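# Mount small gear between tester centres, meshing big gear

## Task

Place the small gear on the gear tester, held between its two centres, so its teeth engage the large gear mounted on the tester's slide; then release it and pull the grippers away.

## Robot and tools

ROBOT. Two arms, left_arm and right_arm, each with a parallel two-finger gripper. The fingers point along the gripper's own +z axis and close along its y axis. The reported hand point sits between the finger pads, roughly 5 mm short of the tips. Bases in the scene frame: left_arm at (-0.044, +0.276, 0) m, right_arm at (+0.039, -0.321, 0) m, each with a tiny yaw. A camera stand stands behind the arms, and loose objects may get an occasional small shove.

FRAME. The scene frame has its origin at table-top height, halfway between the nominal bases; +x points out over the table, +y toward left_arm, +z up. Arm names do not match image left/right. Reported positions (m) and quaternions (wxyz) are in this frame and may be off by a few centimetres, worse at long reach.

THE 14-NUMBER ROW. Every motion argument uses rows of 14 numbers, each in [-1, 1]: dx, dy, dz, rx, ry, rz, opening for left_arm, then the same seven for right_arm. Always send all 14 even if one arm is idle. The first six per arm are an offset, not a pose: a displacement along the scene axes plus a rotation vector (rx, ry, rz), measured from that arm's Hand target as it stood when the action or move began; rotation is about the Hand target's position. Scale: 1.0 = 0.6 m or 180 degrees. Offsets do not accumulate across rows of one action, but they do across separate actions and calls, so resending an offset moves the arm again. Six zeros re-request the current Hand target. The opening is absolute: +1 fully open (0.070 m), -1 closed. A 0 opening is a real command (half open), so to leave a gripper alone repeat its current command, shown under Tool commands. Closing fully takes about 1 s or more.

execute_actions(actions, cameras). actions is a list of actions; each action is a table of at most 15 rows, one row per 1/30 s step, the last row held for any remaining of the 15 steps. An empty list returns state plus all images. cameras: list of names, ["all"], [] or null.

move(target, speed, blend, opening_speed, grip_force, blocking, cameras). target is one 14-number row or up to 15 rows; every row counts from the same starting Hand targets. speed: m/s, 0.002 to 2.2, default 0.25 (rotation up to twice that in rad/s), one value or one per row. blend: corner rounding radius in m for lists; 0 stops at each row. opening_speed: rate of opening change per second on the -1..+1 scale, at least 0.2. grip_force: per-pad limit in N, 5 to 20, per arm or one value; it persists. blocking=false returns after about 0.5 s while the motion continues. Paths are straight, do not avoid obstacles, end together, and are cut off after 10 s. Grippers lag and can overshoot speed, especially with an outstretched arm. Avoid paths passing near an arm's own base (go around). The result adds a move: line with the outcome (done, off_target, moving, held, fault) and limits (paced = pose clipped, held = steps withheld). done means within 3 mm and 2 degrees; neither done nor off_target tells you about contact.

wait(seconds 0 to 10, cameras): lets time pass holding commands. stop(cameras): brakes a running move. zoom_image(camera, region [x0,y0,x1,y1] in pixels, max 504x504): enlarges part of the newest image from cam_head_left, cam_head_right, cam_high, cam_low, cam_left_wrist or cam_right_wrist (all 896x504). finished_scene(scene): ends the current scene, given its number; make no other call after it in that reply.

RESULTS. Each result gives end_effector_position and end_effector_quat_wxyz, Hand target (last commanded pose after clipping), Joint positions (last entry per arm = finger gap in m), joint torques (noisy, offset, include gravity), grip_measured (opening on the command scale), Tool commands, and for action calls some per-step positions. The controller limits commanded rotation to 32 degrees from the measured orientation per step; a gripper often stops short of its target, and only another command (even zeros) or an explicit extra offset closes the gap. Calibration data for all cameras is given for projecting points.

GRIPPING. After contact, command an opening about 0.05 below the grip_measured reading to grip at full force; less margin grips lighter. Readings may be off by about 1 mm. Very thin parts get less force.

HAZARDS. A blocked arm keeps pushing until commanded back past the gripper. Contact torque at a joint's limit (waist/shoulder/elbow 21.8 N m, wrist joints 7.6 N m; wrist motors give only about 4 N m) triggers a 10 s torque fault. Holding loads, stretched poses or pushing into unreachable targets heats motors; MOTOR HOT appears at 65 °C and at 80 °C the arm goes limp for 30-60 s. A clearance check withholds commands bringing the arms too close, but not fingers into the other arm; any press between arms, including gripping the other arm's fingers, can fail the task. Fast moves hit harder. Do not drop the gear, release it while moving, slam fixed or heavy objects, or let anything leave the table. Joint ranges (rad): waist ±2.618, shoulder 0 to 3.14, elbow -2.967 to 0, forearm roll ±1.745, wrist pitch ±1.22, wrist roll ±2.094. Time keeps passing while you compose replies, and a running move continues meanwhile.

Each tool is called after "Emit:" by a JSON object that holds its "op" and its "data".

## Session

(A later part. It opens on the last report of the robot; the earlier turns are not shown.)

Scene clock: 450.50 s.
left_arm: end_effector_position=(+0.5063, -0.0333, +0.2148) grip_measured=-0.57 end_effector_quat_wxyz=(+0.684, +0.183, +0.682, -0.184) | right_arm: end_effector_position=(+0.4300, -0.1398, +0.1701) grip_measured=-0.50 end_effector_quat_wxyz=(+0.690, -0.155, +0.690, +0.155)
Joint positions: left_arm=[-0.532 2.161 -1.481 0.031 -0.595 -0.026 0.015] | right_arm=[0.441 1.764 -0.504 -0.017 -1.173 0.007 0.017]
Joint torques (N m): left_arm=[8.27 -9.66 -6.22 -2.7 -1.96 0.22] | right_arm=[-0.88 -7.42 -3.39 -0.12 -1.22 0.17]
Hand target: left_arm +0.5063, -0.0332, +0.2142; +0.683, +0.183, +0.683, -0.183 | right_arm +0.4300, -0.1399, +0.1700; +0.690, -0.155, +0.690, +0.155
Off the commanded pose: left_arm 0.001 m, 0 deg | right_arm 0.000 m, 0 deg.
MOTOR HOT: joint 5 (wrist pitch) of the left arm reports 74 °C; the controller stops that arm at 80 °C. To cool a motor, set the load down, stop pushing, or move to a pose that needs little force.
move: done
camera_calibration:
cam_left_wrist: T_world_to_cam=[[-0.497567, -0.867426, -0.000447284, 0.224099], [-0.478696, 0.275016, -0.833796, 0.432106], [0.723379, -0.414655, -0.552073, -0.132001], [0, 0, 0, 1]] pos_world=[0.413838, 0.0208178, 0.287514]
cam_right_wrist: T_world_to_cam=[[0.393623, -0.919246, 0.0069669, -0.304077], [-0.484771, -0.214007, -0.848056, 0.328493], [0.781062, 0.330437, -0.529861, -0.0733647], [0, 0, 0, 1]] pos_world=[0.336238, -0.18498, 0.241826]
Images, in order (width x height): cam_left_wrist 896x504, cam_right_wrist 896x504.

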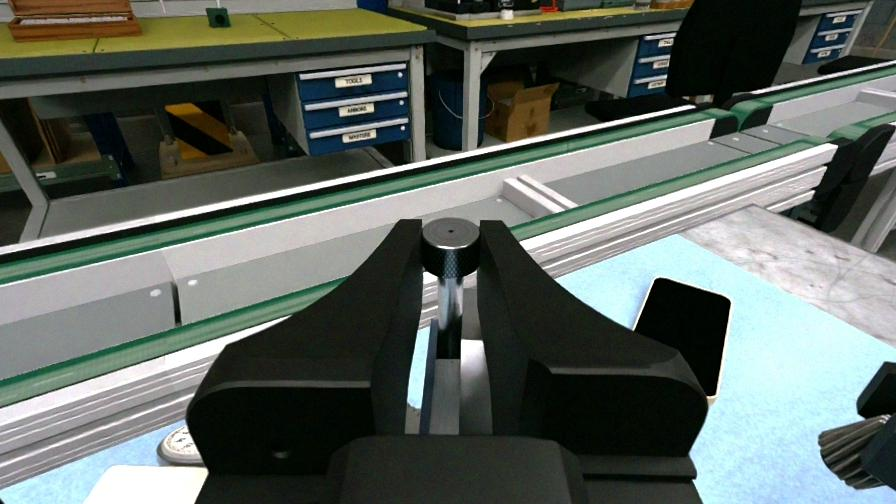

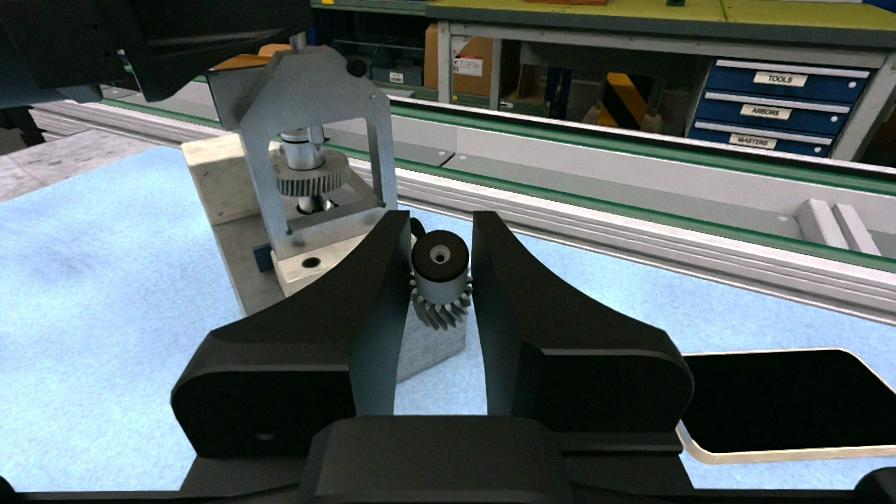

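Emit:
{"op": "move", "data": {"target": [[0,0,0,0,0,0,0.14,-0.189,-0.2803,-0.1333,-0.2137,0.452,0,-0.56],[-0.0722,0.0417,0,0,0,0,0.14,-0.189,-0.2803,-0.2567,-0.2137,0.452,0,-0.56],[-0.0722,0.0417,0,0,0,0,0.14,-0.189,-0.2803,-0.2567,-0.2137,0.452,0,0.1]], "speed": [0.35,0.05,0.05], "opening_speed": 1.5, "grip_force": [20,7], "cameras": ["cam_right_wrist","cam_left_wrist"]}}

Emit:
{"op": "zoom_image", "data": {"camera": "cam_right_wrist", "region": [320, 120, 570, 370]}}

Scene clock: 486.20 s.
left_arm: end_effector_position=(+0.4628, -0.0084, +0.2144) grip_measured=+0.14 end_effector_quat_wxyz=(+0.683, +0.183, +0.683, -0.184) | right_arm: end_effector_position=(+0.3165, -0.3082, +0.0159) grip_measured=+0.10 end_effector_quat_wxyz=(+0.000, -0.219, +0.976, +0.000)
Joint positions: left_arm=[-0.53 2.012 -1.21 0.03 -0.716 -0.023 0.04] | right_arm=[0.062 1.728 -0.874 0 0.804 -0.394 0.039]
Joint torques (N m): left_arm=[1.05 -7.03 -5.43 -0.3 -1.2 0.28] | right_arm=[0.42 -7.22 -4.11 -0.07 -0.09 -0.1]
Hand target: left_arm +0.4630, -0.0082, +0.2142; +0.683, +0.183, +0.683, -0.183 | right_arm +0.3166, -0.3081, +0.0160; +0.000, -0.219, +0.976, +0.000
Off the commanded pose: left_arm 0.000 m, 0 deg | right_arm 0.000 m, 0 deg.
MOTOR HOT: cleared for the motors of the left arm.
grip_force (N): 20, 7
move: done
camera_calibration:
cam_left_wrist: T_world_to_cam=[[-0.49788, -0.867246, -0.0002043, 0.224094], [-0.479342, 0.275384, -0.833303, 0.404353], [0.722735, -0.414788, -0.552816, -0.0898604], [0, 0, 0, 1]] pos_world=[0.370341, 0.045719, 0.287318]
cam_right_wrist: T_world_to_cam=[[0.433468, -0.90041, 0.0369827, -0.42037], [-0.772131, -0.349926, 0.53044, 0.133825], [-0.464672, -0.258484, -0.846916, 0.206869], [0, 0, 0, 1]] pos_world=[0.381674, -0.278204, 0.11976]
Images, in order (width x height): cam_left_wrist 896x504, cam_right_wrist 896x504.

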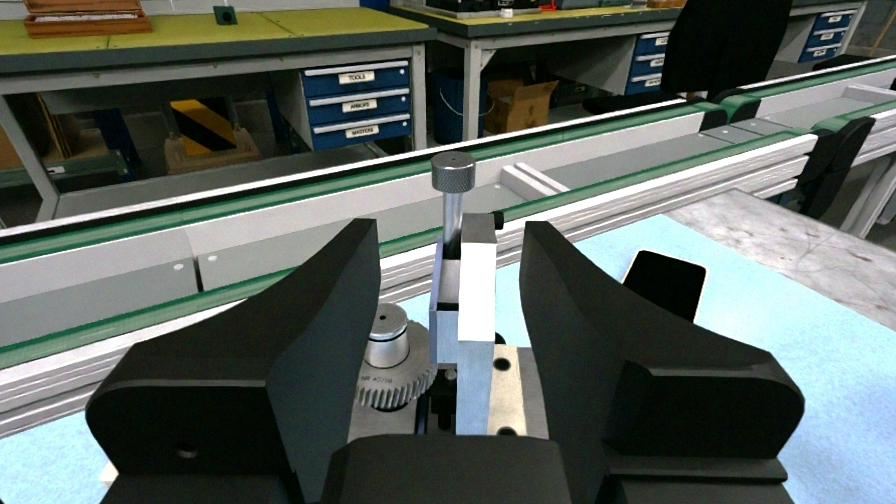

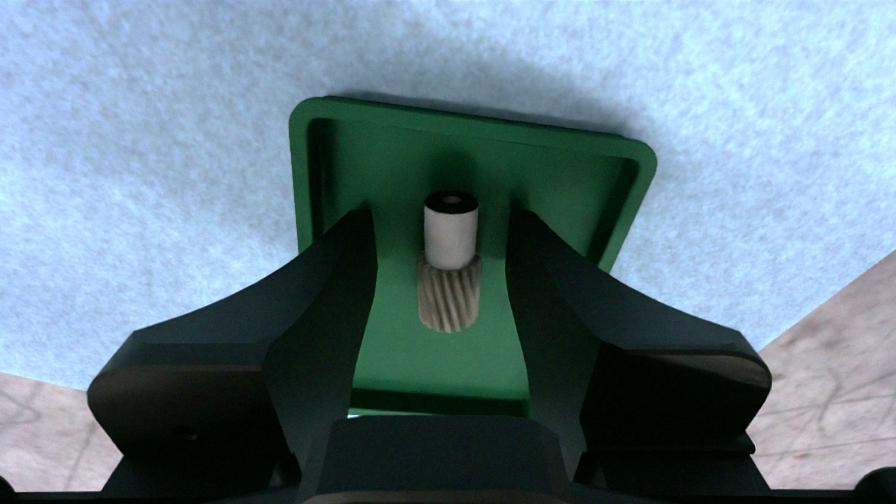

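Scaled by 2.016 from the camera's 896x504 image, which has a finer 1280x720 frame.

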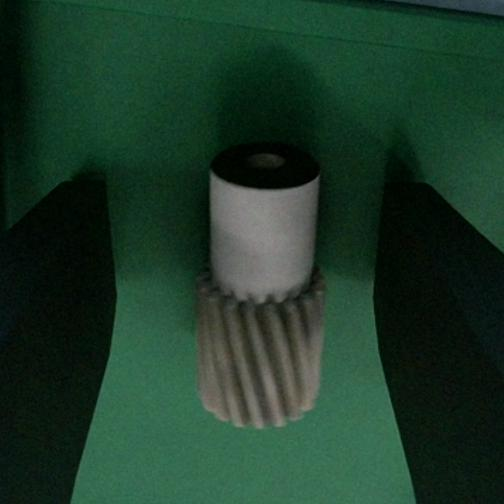

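Emit:
{"op": "move", "data": {"target": [[0,0,0,0,0,0,0.14,-0.0093,-0.0085,-0.0017,0,0,-0.0089,0.1],[0,0,0,0,0,0,0.14,-0.0093,-0.0085,-0.0017,0,0,-0.0089,-0.57],[0,0,0,0,0,0,0.14,-0.0093,-0.0085,0.05,0,0,-0.0089,-0.57]], "speed": [0.05,0.05,0.15], "opening_speed": 1.2, "grip_force": [20,20]}}

Emit:
{"op": "move", "data": {"target": [[0,0,0,0,0,0,0.14,0.1983,0.2887,0.2067,0.2137,-0.452,0.008,-0.57],[0,0,0,0,0,0,0.14,0.263,0.3728,0.155,0.3367,-0.3774,0.145,-0.57],[0,0,0,0,0,0,0.14,0.2893,0.4153,0.155,0.3367,-0.3774,0.145,-0.57]], "speed": [0.4,0.35,0.15], "blend": [0.01,0,0], "cameras": ["cam_right_wrist","cam_left_wrist"]}}

Emit:
{"op": "zoom_image", "data": {"camera": "cam_right_wrist", "region": [370, 60, 520, 210]}}

Emit:
{"op": "zoom_image", "data": {"camera": "cam_right_wrist", "region": [370, 180, 520, 330]}}

Scene clock: 550.67 s.
left_arm: end_effector_position=(+0.4628, -0.0084, +0.2144) grip_measured=+0.14 end_effector_quat_wxyz=(+0.683, +0.183, +0.683, -0.184) | right_arm: end_effector_position=(+0.3115, -0.3133, +0.0466) grip_measured=-0.50 end_effector_quat_wxyz=(+0.001, -0.205, +0.979, +0.000)
Joint positions: left_arm=[-0.53 2.012 -1.21 0.03 -0.716 -0.023 0.04] | right_arm=[0.044 1.644 -0.91 0 0.922 -0.384 0.018]
Joint torques (N m): left_arm=[0.76 -6.99 -5.56 -0.01 -1.23 0.2] | right_arm=[0.68 -5.78 -3.69 -0.04 -0.21 -0.1]
Hand target: left_arm +0.4630, -0.0082, +0.2142; +0.683, +0.183, +0.683, -0.183 | right_arm +0.3110, -0.3132, +0.0460; +0.000, -0.205, +0.979, +0.000
Off the commanded pose: left_arm 0.000 m, 0 deg | right_arm 0.001 m, 0 deg.
move: done

Scene clock: 554.63 s.
left_arm: end_effector_position=(+0.4628, -0.0084, +0.2144) grip_measured=+0.14 end_effector_quat_wxyz=(+0.683, +0.183, +0.683, -0.184) | right_arm: end_effector_position=(+0.4845, -0.0634, +0.1386) grip_measured=-0.50 end_effector_quat_wxyz=(+0.613, -0.337, +0.621, +0.353)
Joint positions: left_arm=[-0.53 2.012 -1.21 0.03 -0.716 -0.023 0.04] | right_arm=[0.221 2.142 -1.043 -0.896 -1.198 0.451 0.018]
Joint torques (N m): left_arm=[0.56 -6.87 -5.59 -0.01 -1.25 0.18] | right_arm=[-1.88 -10.71 -3.33 0.24 -1.14 0.17]
Hand target: left_arm +0.4630, -0.0082, +0.2142; +0.683, +0.183, +0.683, -0.183 | right_arm +0.4846, -0.0640, +0.1390; +0.613, -0.337, +0.621, +0.353
Off the commanded pose: left_arm 0.000 m, 0 deg | right_arm 0.001 m, 0 deg.
move: done
camera_calibration:
cam_left_wrist: T_world_to_cam=[[-0.49788, -0.867246, -0.0002043, 0.224094], [-0.479342, 0.275384, -0.833303, 0.404353], [0.722735, -0.414788, -0.552816, -0.0898604], [0, 0, 0, 1]] pos_world=[0.370341, 0.045719, 0.287318]
cam_right_wrist: T_world_to_cam=[[0.831866, -0.554712, -0.017127, -0.440991], [-0.306653, -0.433708, -0.847267, 0.244329], [0.462561, 0.710065, -0.530891, 0.020649], [0, 0, 0, 1]] pos_world=[0.432219, -0.153318, 0.210422]
Images, in order (width x height): cam_left_wrist 896x504, cam_right_wrist 896x504.

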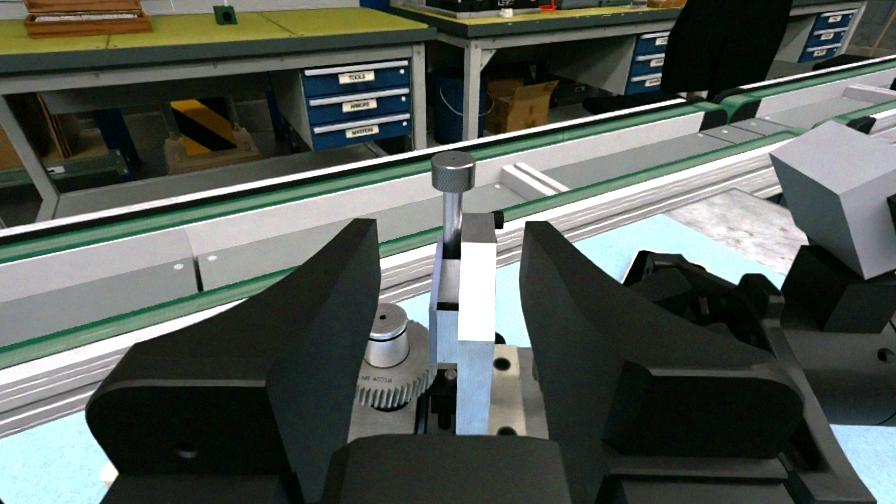

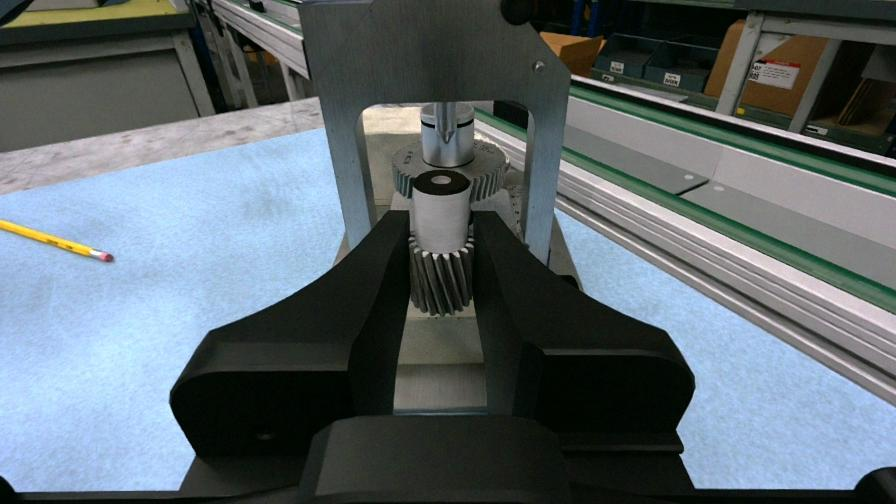

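Scaled by 3.360 from the camera's 896x504 image, which has a finer 1280x720 frame.

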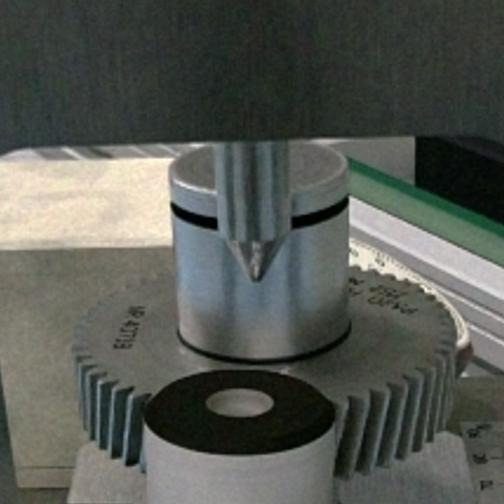

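Scaled by 3.360 from the camera's 896x504 image, which has a finer 1280x720 frame.

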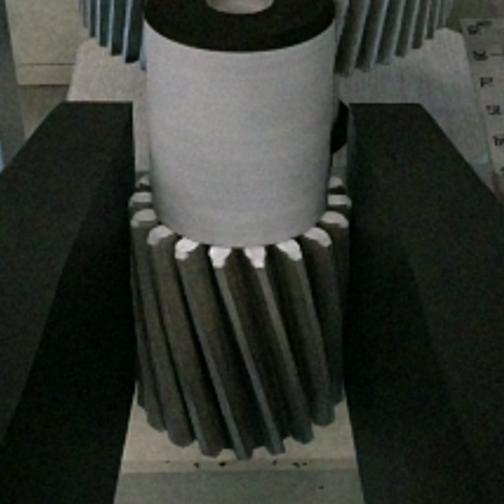

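Emit:
{"op": "move", "data": {"target": [[0.0722,-0.0417,0,0,0,0,0.14,0,0,0.0003,-0.0042,-0.0068,0,-0.57],[0.0722,-0.0417,0,0,0,0,-0.62,0,0,0.0003,-0.0042,-0.0068,0,-0.57],[0.0722,-0.0417,0.0325,0,0,0,-0.62,0,0,0.0003,-0.0042,-0.0068,0,-0.57],[0.0722,-0.0417,0.0325,0,0,0,-0.62,0.0438,0.071,0.0003,-0.0042,-0.0068,0,-0.57],[0.0722,-0.0417,0.0325,0,0,0,-0.62,0.0438,0.071,-0.0042,-0.0042,-0.0068,0,-0.57]], "speed": [0.1,0.1,0.06,0.06,0.025], "opening_speed": 1.2, "cameras": ["cam_right_wrist"]}}

Emit:
{"op": "zoom_image", "data": {"camera": "cam_right_wrist", "region": [370, 170, 560, 360]}}

Scene clock: 670.73 s.
left_arm: end_effector_position=(+0.5062, -0.0337, +0.2329) grip_measured=-0.57 end_effector_quat_wxyz=(+0.683, +0.183, +0.683, -0.183) | right_arm: end_effector_position=(+0.5113, -0.0217, +0.1398) grip_measured=-0.50 end_effector_quat_wxyz=(+0.620, -0.344, +0.614, +0.345)
Joint positions: left_arm=[-0.533 2.13 -1.509 0.033 -0.534 -0.029 0.015] | right_arm=[0.317 2.226 -1.224 -0.83 -1.1 0.464 0.018]
Joint torques (N m): left_arm=[6.22 -13.42 -10.27 -1.85 -3.61 0.11] | right_arm=[3.15 -4.94 -2.01 -0.23 0.54 -0.08]
Hand target: left_arm +0.5063, -0.0332, +0.2337; +0.683, +0.183, +0.683, -0.183 | right_arm +0.5109, -0.0214, +0.1365; +0.617, -0.345, +0.617, +0.345
Off the commanded pose: left_arm 0.001 m, 0 deg | right_arm 0.003 m, 0 deg.
move: done
camera_calibration:
cam_right_wrist: T_world_to_cam=[[0.831319, -0.555698, 0.0104159, -0.443742], [-0.28354, -0.440143, -0.851985, 0.260224], [0.478031, 0.705318, -0.523462, -0.0298519], [0, 0, 0, 1]] pos_world=[0.456946, -0.110996, 0.210703]
Images, in order (width x height): cam_right_wrist 896x504.

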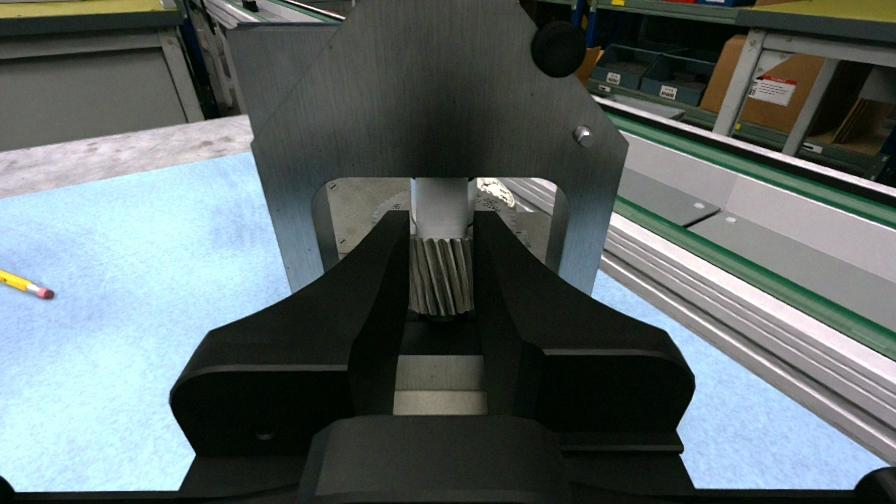

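Scaled by 2.653 from the camera's 896x504 image, which has a finer 1280x720 frame.

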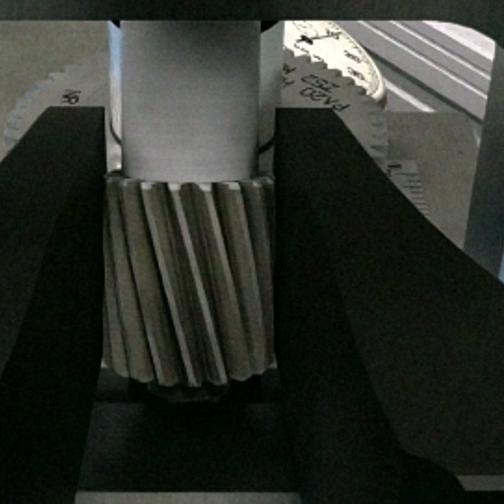

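Emit:
{"op": "move", "data": {"target": [[0,0,0,0,0,0,-0.62,-0.079,-0.1275,0.01,0,0,0,-0.57],[0,0,-0.0325,0,0,0,-0.62,-0.1348,-0.1977,0.0558,0,0,-0.1828,-0.57],[0,0,-0.0325,0,0,0,0.14,-0.3238,-0.478,-0.1275,-0.3367,0.3774,-0.1432,-0.57],[-0.0722,0.0417,-0.0325,0,0,0,0.14,-0.3238,-0.478,-0.2008,-0.3367,0.3774,-0.1432,-0.57],[-0.0722,0.0417,-0.0325,0,0,0,0.14,-0.3238,-0.478,-0.2008,-0.3367,0.3774,-0.1432,0.1]], "speed": [0.15,0.25,0.35,0.06,0.06], "blend": [0,0.005,0,0,0], "opening_speed": 1.5, "grip_force": [20,7], "cameras": ["cam_right_wrist","cam_left_wrist"]}}

Emit:
{"op": "zoom_image", "data": {"camera": "cam_right_wrist", "region": [320, 120, 570, 370]}}

Scene clock: 717.63 s.
left_arm: end_effector_position=(+0.4630, -0.0082, +0.2143) grip_measured=+0.14 end_effector_quat_wxyz=(+0.683, +0.182, +0.683, -0.184) | right_arm: end_effector_position=(+0.3166, -0.3084, +0.0157) grip_measured=+0.10 end_effector_quat_wxyz=(-0.001, -0.219, +0.976, +0.002)
Joint positions: left_arm=[-0.53 2.012 -1.211 0.029 -0.716 -0.024 0.04] | right_arm=[0.059 1.73 -0.876 0.004 0.806 -0.4 0.039]
Joint torques (N m): left_arm=[0.99 -6.99 -5.59 -0.36 -1.23 0.26] | right_arm=[0.68 -7.62 -4.34 0.01 -0.03 -0.12]
Hand target: left_arm +0.4630, -0.0082, +0.2142; +0.683, +0.183, +0.683, -0.183 | right_arm +0.3166, -0.3082, +0.0160; +0.000, -0.219, +0.976, +0.002
Off the commanded pose: left_arm 0.000 m, 0 deg | right_arm 0.000 m, 0 deg.
MOTOR HOT: joint 5 (wrist pitch) of the left arm reports 64 °C; the controller stops that arm at 80 °C. To cool a motor, set the load down, stop pushing, or move to a pose that needs little force.
grip_force (N): 20, 7
move: done
camera_calibration:
cam_left_wrist: T_world_to_cam=[[-0.497285, -0.867587, 0.000575526, 0.223936], [-0.479843, 0.274484, -0.833312, 0.40454], [0.722813, -0.41467, -0.552802, -0.0900154], [0, 0, 0, 1]] pos_world=[0.37054, 0.0459172, 0.287218]
cam_right_wrist: T_world_to_cam=[[0.433402, -0.900578, 0.0334946, -0.420653], [-0.771206, -0.3514, 0.530809, 0.133094], [-0.466265, -0.255885, -0.846829, 0.20809], [0, 0, 0, 1]] pos_world=[0.38198, -0.278815, 0.119659]
Images, in order (width x height): cam_left_wrist 896x504, cam_right_wrist 896x504.

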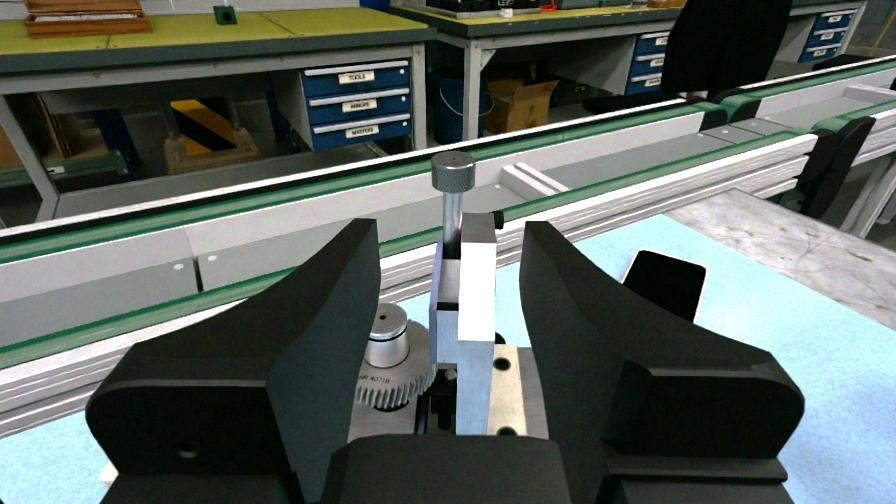

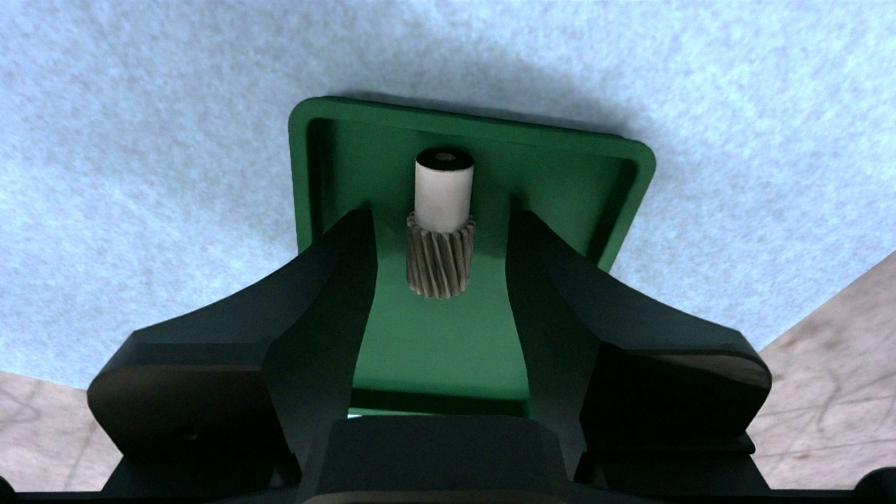

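Scaled by 2.016 from the camera's 896x504 image, which has a finer 1280x720 frame.

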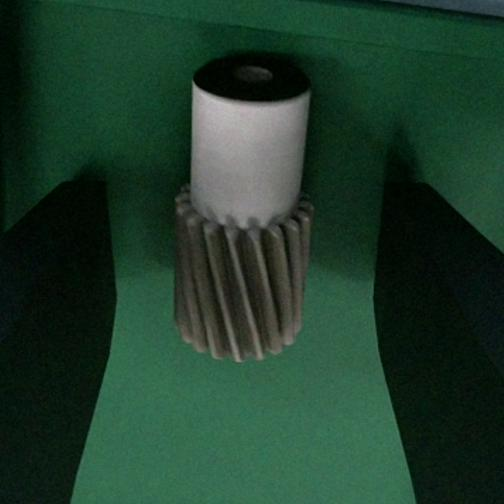

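Emit:
{"op": "move", "data": {"target": [[0,0,0,0,0,0,0.14,0.011,0.0047,-0.0017,0,0,-0.0139,0.1],[0,0,0,0,0,0,0.14,0.011,0.0047,-0.0017,0,0,-0.0139,-0.57],[0,0,0,0,0,0,0.14,0.011,0.0047,0.05,0,0,-0.0139,-0.57]], "speed": [0.06,0.06,0.15], "opening_speed": 1.2, "grip_force": [20,20]}}

Emit:
{"op": "move", "data": {"target": [[0.0722,-0.0417,0,0,0,0,0.14,0.178,0.2757,0.2067,0.1937,-0.461,0,-0.57],[0.0722,-0.0417,0,0,0,0,0.14,0.2425,0.36,0.1667,0.329,-0.3852,0.154,-0.57],[0.0722,-0.0417,0,0,0,0,-0.62,0.2733,0.4095,0.1667,0.329,-0.3852,0.154,-0.57]], "speed": [0.35,0.35,0.15], "blend": [0.01,0,0], "opening_speed": 1.2, "cameras": ["cam_right_wrist"]}}

Emit:
{"op": "zoom_image", "data": {"camera": "cam_right_wrist", "region": [370, 170, 520, 320]}}

Scene clock: 765.93 s.
left_arm: end_effector_position=(+0.4630, -0.0082, +0.2143) grip_measured=+0.14 end_effector_quat_wxyz=(+0.683, +0.182, +0.683, -0.184) | right_arm: end_effector_position=(+0.3235, -0.3053, +0.0464) grip_measured=-0.50 end_effector_quat_wxyz=(+0.000, -0.198, +0.980, +0.002)
Joint positions: left_arm=[-0.53 2.012 -1.211 0.029 -0.716 -0.024 0.04] | right_arm=[0.068 1.685 -0.963 0.004 0.936 -0.349 0.018]
Joint torques (N m): left_arm=[1.01 -6.97 -5.6 -0.35 -1.22 0.23] | right_arm=[-0.41 -6.44 -3.74 -0.13 -0.21 0.2]
Hand target: left_arm +0.4630, -0.0082, +0.2142; +0.683, +0.183, +0.683, -0.183 | right_arm +0.3232, -0.3054, +0.0460; +0.000, -0.198, +0.980, +0.002
Off the commanded pose: left_arm 0.000 m, 0 deg | right_arm 0.001 m, 0 deg.
MOTOR HOT: cleared for the motors of the left arm.
move: done

Scene clock: 771.10 s.
left_arm: end_effector_position=(+0.5060, -0.0338, +0.2141) grip_measured=-0.57 end_effector_quat_wxyz=(+0.683, +0.184, +0.683, -0.183) | right_arm: end_effector_position=(+0.4873, -0.0598, +0.1460) grip_measured=-0.50 end_effector_quat_wxyz=(+0.617, -0.345, +0.617, +0.345)
Joint positions: left_arm=[-0.533 2.161 -1.48 0.031 -0.594 -0.025 0.015] | right_arm=[0.23 2.129 -1.061 -0.896 -1.174 0.449 0.018]
Joint torques (N m): left_arm=[2.04 -9.27 -4.57 -0.71 -1.42 0.05] | right_arm=[-1.82 -11.26 -3.39 0.26 -1.14 -0.1]
Hand target: left_arm +0.5064, -0.0332, +0.2142; +0.683, +0.183, +0.683, -0.183 | right_arm +0.4872, -0.0597, +0.1460; +0.617, -0.345, +0.617, +0.345
Off the commanded pose: left_arm 0.001 m, 0 deg | right_arm 0.000 m, 0 deg.
move: done
camera_calibration:
cam_right_wrist: T_world_to_cam=[[0.831449, -0.555539, 0.00831192, -0.444755], [-0.288855, -0.444998, -0.847667, 0.243735], [0.474611, 0.702391, -0.530463, 0.014187], [0, 0, 0, 1]] pos_world=[0.433462, -0.148582, 0.217829]
Images, in order (width x height): cam_right_wrist 896x504.

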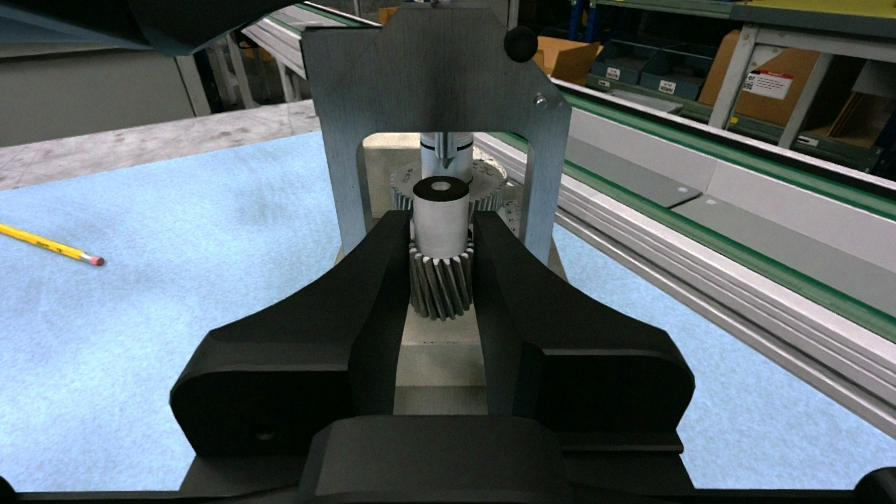

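Scaled by 3.360 from the camera's 896x504 image, which has a finer 1280x720 frame.

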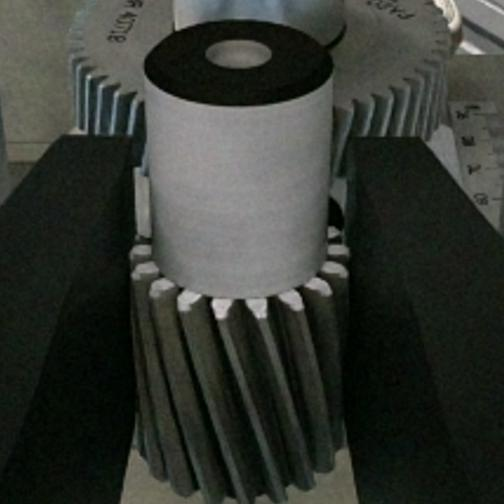

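Emit:
{"op": "move", "data": {"target": [[0,0,0.0342,0,0,0,-0.62,0,0,0.0017,0,0,0,-0.57],[0,0,0.0342,0,0,0,-0.62,0.0395,0.0638,0.0017,0,0,0,-0.57]], "speed": [0.06,0.06], "cameras": ["cam_right_wrist"]}}

Emit:
{"op": "zoom_image", "data": {"camera": "cam_right_wrist", "region": [370, 170, 520, 320]}}

Scene clock: 785.20 s.
left_arm: end_effector_position=(+0.5062, -0.0337, +0.2341) grip_measured=-0.57 end_effector_quat_wxyz=(+0.683, +0.183, +0.683, -0.183) | right_arm: end_effector_position=(+0.5113, -0.0217, +0.1471) grip_measured=-0.50 end_effector_quat_wxyz=(+0.618, -0.345, +0.617, +0.344)
Joint positions: left_arm=[-0.533 2.128 -1.51 0.033 -0.531 -0.029 0.015] | right_arm=[0.317 2.203 -1.226 -0.843 -1.076 0.489 0.018]
Joint torques (N m): left_arm=[8.4 -13.39 -10.48 -2.26 -3.65 0] | right_arm=[1.54 -10.36 -4.33 0.31 -1.07 0.04]
Hand target: left_arm +0.5063, -0.0332, +0.2347; +0.683, +0.183, +0.683, -0.183 | right_arm +0.5109, -0.0214, +0.1470; +0.617, -0.345, +0.617, +0.345
Off the commanded pose: left_arm 0.001 m, 0 deg | right_arm 0.001 m, 0 deg.
move: done
camera_calibration:
cam_right_wrist: T_world_to_cam=[[0.831106, -0.556056, 0.00810242, -0.443378], [-0.289168, -0.444556, -0.847792, 0.268699], [0.475022, 0.702262, -0.530266, -0.0235086], [0, 0, 0, 1]] pos_world=[0.45736, -0.110582, 0.218928]
Images, in order (width x height): cam_right_wrist 896x504.

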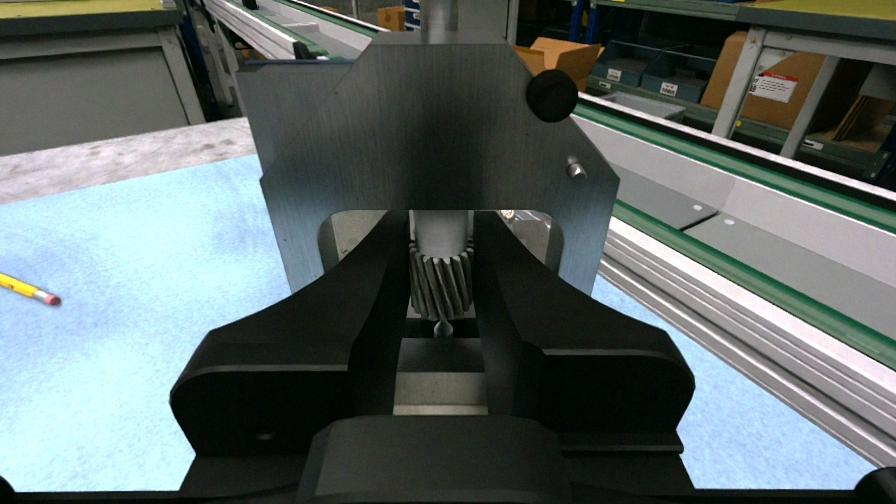

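Scaled by 3.360 from the camera's 896x504 image, which has a finer 1280x720 frame.

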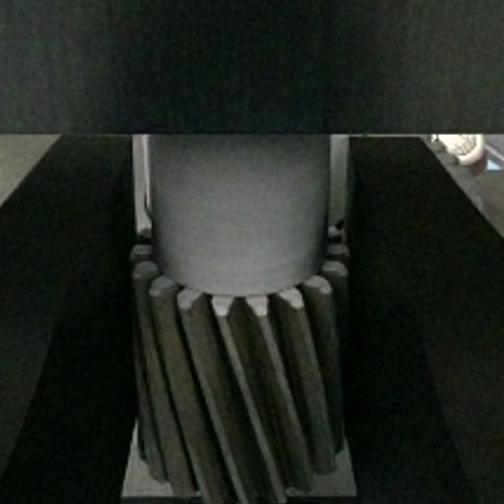

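Emit:
{"op": "zoom_image", "data": {"camera": "cam_right_wrist", "region": [400, 280, 480, 360]}}

Scaled by 6.300 from the camera's 896x504 image, which has a finer 1280x720 frame.

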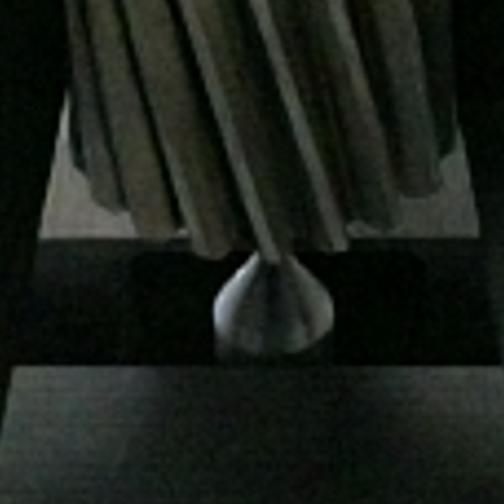

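Emit:
{"op": "move", "data": {"target": [[0,0,0,0,0,0,-0.62,0.0007,-0.0004,-0.0108,0,0,0,-0.57]], "speed": 0.03, "cameras": ["cam_right_wrist"]}}

Emit:
{"op": "zoom_image", "data": {"camera": "cam_right_wrist", "region": [370, 200, 520, 350]}}

Scene clock: 802.43 s.
left_arm: end_effector_position=(+0.5062, -0.0337, +0.2341) grip_measured=-0.57 end_effector_quat_wxyz=(+0.683, +0.183, +0.683, -0.183) | right_arm: end_effector_position=(+0.5111, -0.0215, +0.1416) grip_measured=-0.50 end_effector_quat_wxyz=(+0.618, -0.345, +0.616, +0.345)
Joint positions: left_arm=[-0.533 2.128 -1.51 0.033 -0.531 -0.029 0.015] | right_arm=[0.317 2.218 -1.225 -0.837 -1.09 0.475 0.018]
Joint torques (N m): left_arm=[8.6 -13.44 -10.2 -2.63 -3.57 0.24] | right_arm=[-0.39 -8.79 -4.15 0.2 -0.58 -0.02]
Hand target: left_arm +0.5063, -0.0332, +0.2347; +0.683, +0.183, +0.683, -0.183 | right_arm +0.5113, -0.0217, +0.1406; +0.617, -0.345, +0.617, +0.345
Off the commanded pose: left_arm 0.001 m, 0 deg | right_arm 0.001 m, 0 deg.
move: done
camera_calibration:
cam_right_wrist: T_world_to_cam=[[0.831977, -0.554751, 0.00814808, -0.443517], [-0.287405, -0.443499, -0.848945, 0.263301], [0.474566, 0.70396, -0.528419, -0.0265338], [0, 0, 0, 1]] pos_world=[0.457262, -0.110589, 0.213121]
Images, in order (width x height): cam_right_wrist 896x504.

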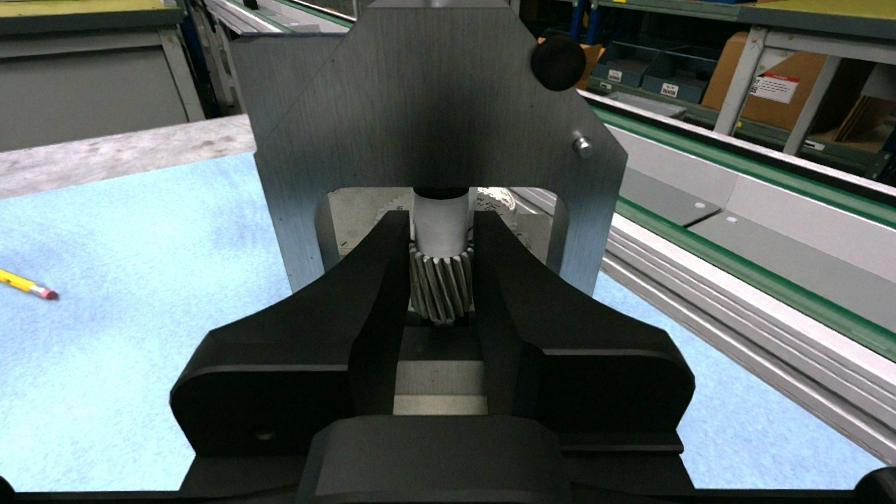

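Scaled by 3.360 from the camera's 896x504 image, which has a finer 1280x720 frame.

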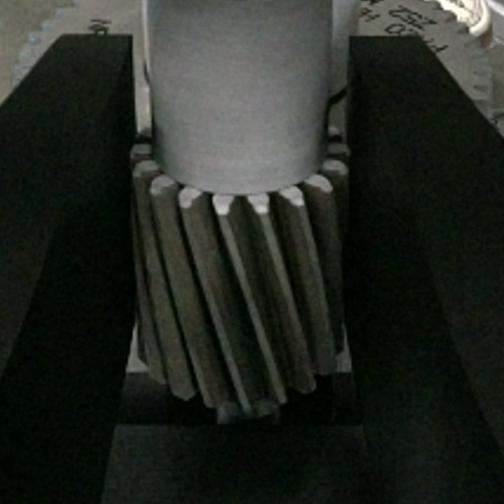

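Emit:
{"op": "zoom_image", "data": {"camera": "cam_right_wrist", "region": [400, 290, 480, 350]}}

Scaled by 6.300 from the camera's 896x504 image, which has a finer 1280x720 frame.

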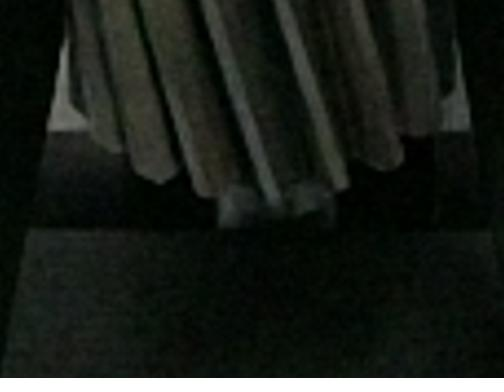

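Emit:
{"op": "move", "data": {"target": [[0,0,0,0,0,0,-0.62,0.0007,-0.0004,-0.0058,0,0,0,-0.57]], "speed": 0.03, "cameras": ["cam_right_wrist"]}}

Emit:
{"op": "zoom_image", "data": {"camera": "cam_right_wrist", "region": [370, 200, 520, 350]}}

Scene clock: 815.00 s.
left_arm: end_effector_position=(+0.5062, -0.0337, +0.2341) grip_measured=-0.57 end_effector_quat_wxyz=(+0.683, +0.183, +0.683, -0.183) | right_arm: end_effector_position=(+0.5112, -0.0213, +0.1393) grip_measured=-0.50 end_effector_quat_wxyz=(+0.619, -0.345, +0.615, +0.346)
Joint positions: left_arm=[-0.533 2.128 -1.51 0.033 -0.531 -0.029 0.015] | right_arm=[0.317 2.226 -1.226 -0.834 -1.098 0.469 0.018]
Joint torques (N m): left_arm=[8.46 -12.03 -9.66 -2.37 -3.31 0.12] | right_arm=[2.22 -3.54 -2.21 -0.62 0.81 -0.06]
Hand target: left_arm +0.5064, -0.0332, +0.2347; +0.683, +0.183, +0.683, -0.183 | right_arm +0.5117, -0.0219, +0.1371; +0.617, -0.345, +0.617, +0.345
Off the commanded pose: left_arm 0.001 m, 0 deg | right_arm 0.002 m, 0 deg.
MOTOR HOT: joint 5 (wrist pitch) of the left arm reports 68 °C; the controller stops that arm at 80 °C. To cool a motor, set the load down, stop pushing, or move to a pose that needs little force.
move: done
camera_calibration:
cam_right_wrist: T_world_to_cam=[[0.83266, -0.553722, 0.00836171, -0.443743], [-0.28542, -0.442043, -0.850373, 0.260722], [0.474566, 0.705684, -0.526115, -0.0281485], [0, 0, 0, 1]] pos_world=[0.457261, -0.110596, 0.210612]
Images, in order (width x height): cam_right_wrist 896x504.

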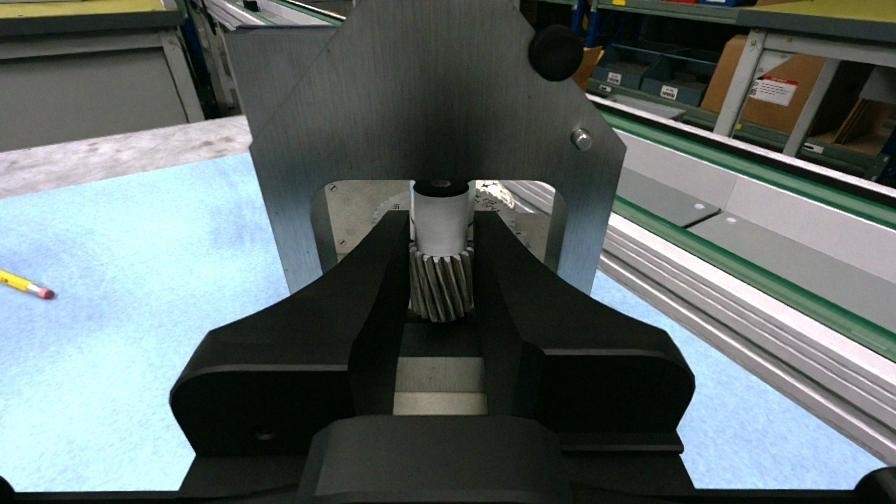

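Scaled by 3.360 from the camera's 896x504 image, which has a finer 1280x720 frame.

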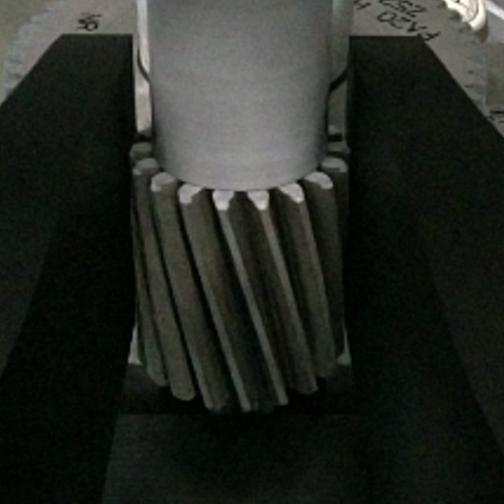

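Emit:
{"op": "move", "data": {"target": [[0,0,-0.022,0,0,0,-0.62,0,0,0.002,0,0,0,-0.57]], "speed": 0.05, "cameras": ["cam_right_wrist"]}}

Emit:
{"op": "zoom_image", "data": {"camera": "cam_right_wrist", "region": [370, 160, 520, 310]}}

Scene clock: 824.57 s.
left_arm: end_effector_position=(+0.5063, -0.0333, +0.2229) grip_measured=-0.57 end_effector_quat_wxyz=(+0.684, +0.183, +0.682, -0.184) | right_arm: end_effector_position=(+0.5116, -0.0218, +0.1373) grip_measured=-0.50 end_effector_quat_wxyz=(+0.617, -0.345, +0.618, +0.345)
Joint positions: left_arm=[-0.532 2.148 -1.492 0.032 -0.574 -0.027 0.015] | right_arm=[0.316 2.228 -1.226 -0.836 -1.092 0.471 0.018]
Joint torques (N m): left_arm=[8.23 -10.57 -7.21 -2.83 -2.28 0.22] | right_arm=[0 -8.79 -2.16 -0.26 -0.04 0.21]
Hand target: left_arm +0.5063, -0.0332, +0.2215; +0.683, +0.183, +0.683, -0.183 | right_arm +0.5117, -0.0219, +0.1383; +0.617, -0.345, +0.617, +0.345
Off the commanded pose: left_arm 0.001 m, 0 deg | right_arm 0.001 m, 0 deg.
MOTOR HOT: still on. Joint 5 (wrist pitch) of the left arm reports 70 °C.
move: done
camera_calibration:
cam_right_wrist: T_world_to_cam=[[0.831623, -0.555299, 0.00672959, -0.443644], [-0.290625, -0.445506, -0.846795, 0.261021], [0.473223, 0.702259, -0.531877, -0.0276072], [0, 0, 0, 1]] pos_world=[0.457868, -0.110681, 0.209334]
Images, in order (width x height): cam_right_wrist 896x504.

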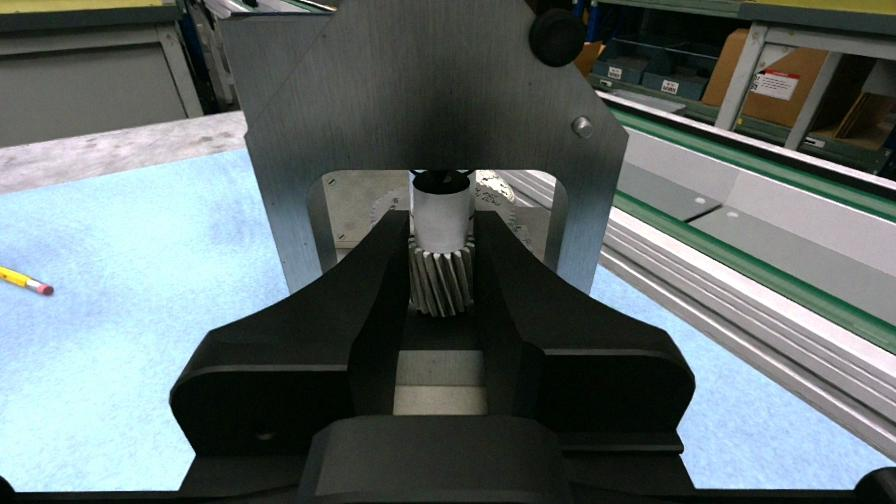

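Scaled by 3.360 from the camera's 896x504 image, which has a finer 1280x720 frame.

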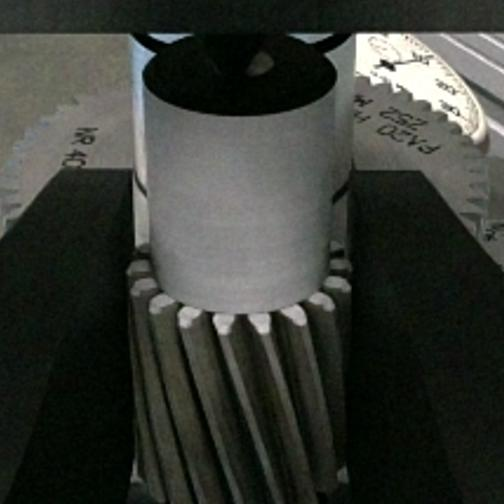

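Emit:
{"op": "zoom_image", "data": {"camera": "cam_right_wrist", "region": [405, 165, 480, 215]}}

Scaled by 6.720 from the camera's 896x504 image, which has a finer 1280x720 frame.

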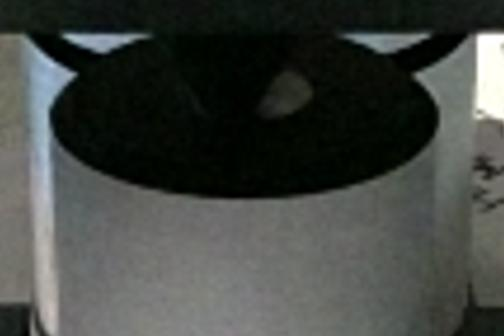

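Emit:
{"op": "move", "data": {"target": [[0,0,-0.0025,0,0,0,-0.62,-0.0014,0.0009,0,0,0,0,-0.57],[0,0,-0.0025,0,0,0,0.14,-0.0014,0.0009,0,0,0,0,-0.57]], "speed": 0.03, "opening_speed": 1.0, "cameras": ["cam_right_wrist","cam_left_wrist"]}}

Emit:
{"op": "zoom_image", "data": {"camera": "cam_right_wrist", "region": [370, 160, 520, 310]}}

Emit:
{"op": "zoom_image", "data": {"camera": "cam_left_wrist", "region": [330, 150, 580, 400]}}

Scene clock: 847.77 s.
left_arm: end_effector_position=(+0.5066, -0.0326, +0.2206) grip_measured=+0.14 end_effector_quat_wxyz=(+0.684, +0.182, +0.683, -0.183) | right_arm: end_effector_position=(+0.5112, -0.0218, +0.1383) grip_measured=-0.49 end_effector_quat_wxyz=(+0.617, -0.344, +0.618, +0.345)
Joint positions: left_arm=[-0.531 2.151 -1.489 0.031 -0.577 -0.027 0.04] | right_arm=[0.317 2.225 -1.223 -0.833 -1.093 0.469 0.018]
Joint torques (N m): left_arm=[0.36 -8.62 -5.23 0.02 -1.26 0.29] | right_arm=[6.29 -13.02 -6.2 -0.02 -1.73 0.26]
Hand target: left_arm +0.5063, -0.0332, +0.2200; +0.683, +0.183, +0.683, -0.183 | right_arm +0.5109, -0.0214, +0.1383; +0.617, -0.345, +0.617, +0.345
Off the commanded pose: left_arm 0.001 m, 0 deg | right_arm 0.001 m, 0 deg.
MOTOR HOT: cleared for the motors of the left arm.
move: done
camera_calibration:
cam_left_wrist: T_world_to_cam=[[-0.496097, -0.868266, 0.000971793, 0.223758], [-0.479925, 0.273279, -0.833661, 0.437512], [0.723574, -0.414043, -0.552276, -0.128746], [0, 0, 0, 1]] pos_world=[0.414136, 0.0214122, 0.293415]
cam_right_wrist: T_world_to_cam=[[0.831014, -0.556208, 0.00697284, -0.443018], [-0.290045, -0.443975, -0.847797, 0.261547], [0.474648, 0.702508, -0.530275, -0.0279101], [0, 0, 0, 1]] pos_world=[0.457262, -0.110683, 0.210028]
Images, in order (width x height): cam_left_wrist 896x504, cam_right_wrist 896x504.

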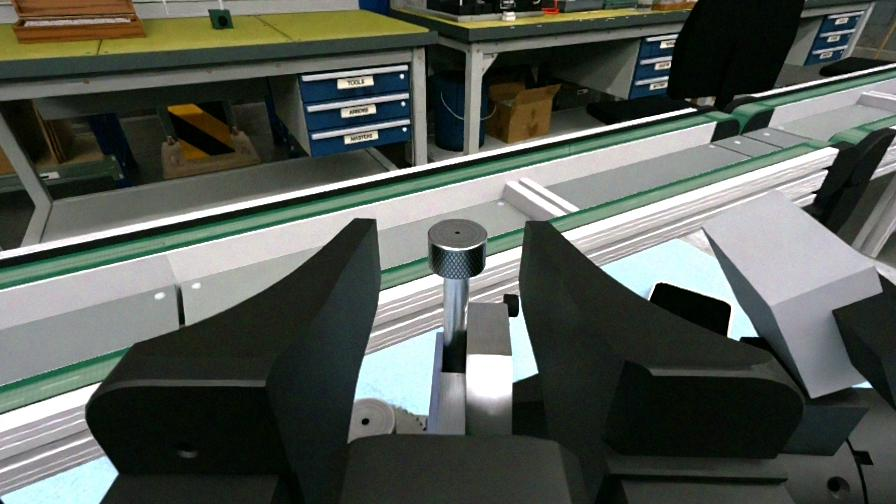

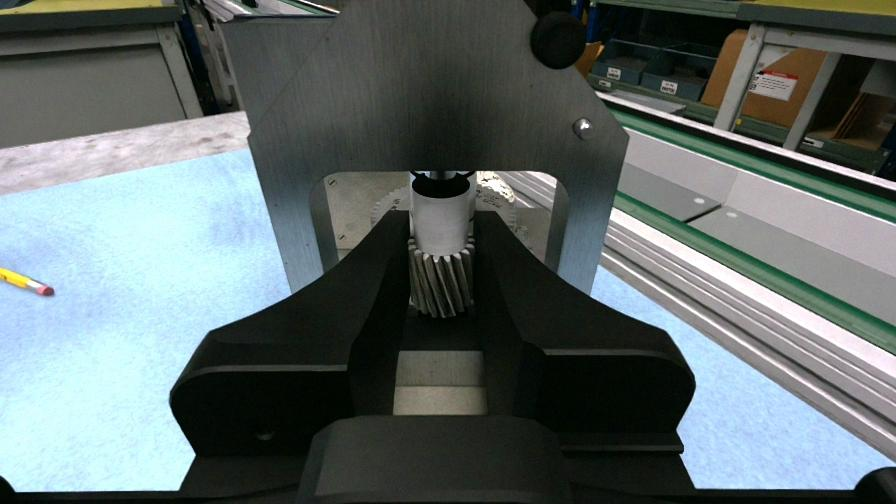

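Scaled by 3.360 from the camera's 896x504 image, which has a finer 1280x720 frame.

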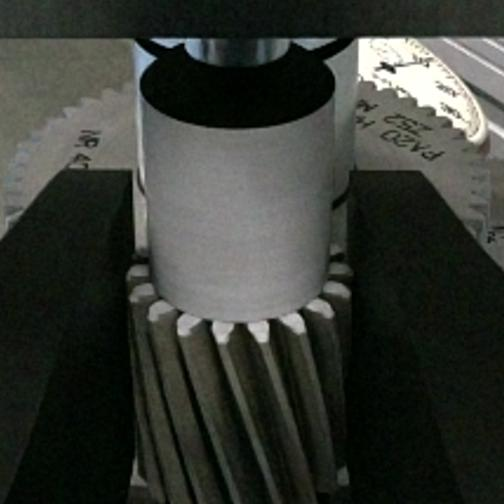

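Scaled by 2.016 from the camera's 896x504 image, which has a finer 1280x720 frame.

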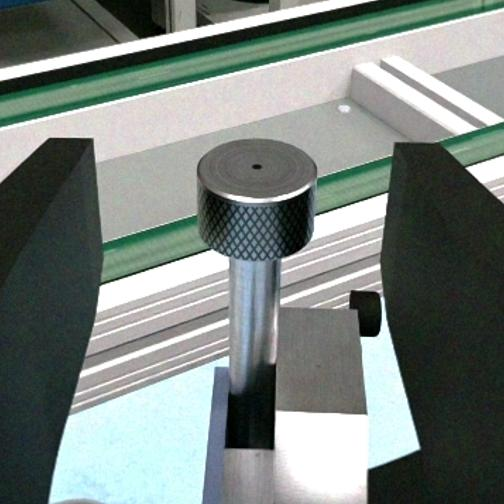

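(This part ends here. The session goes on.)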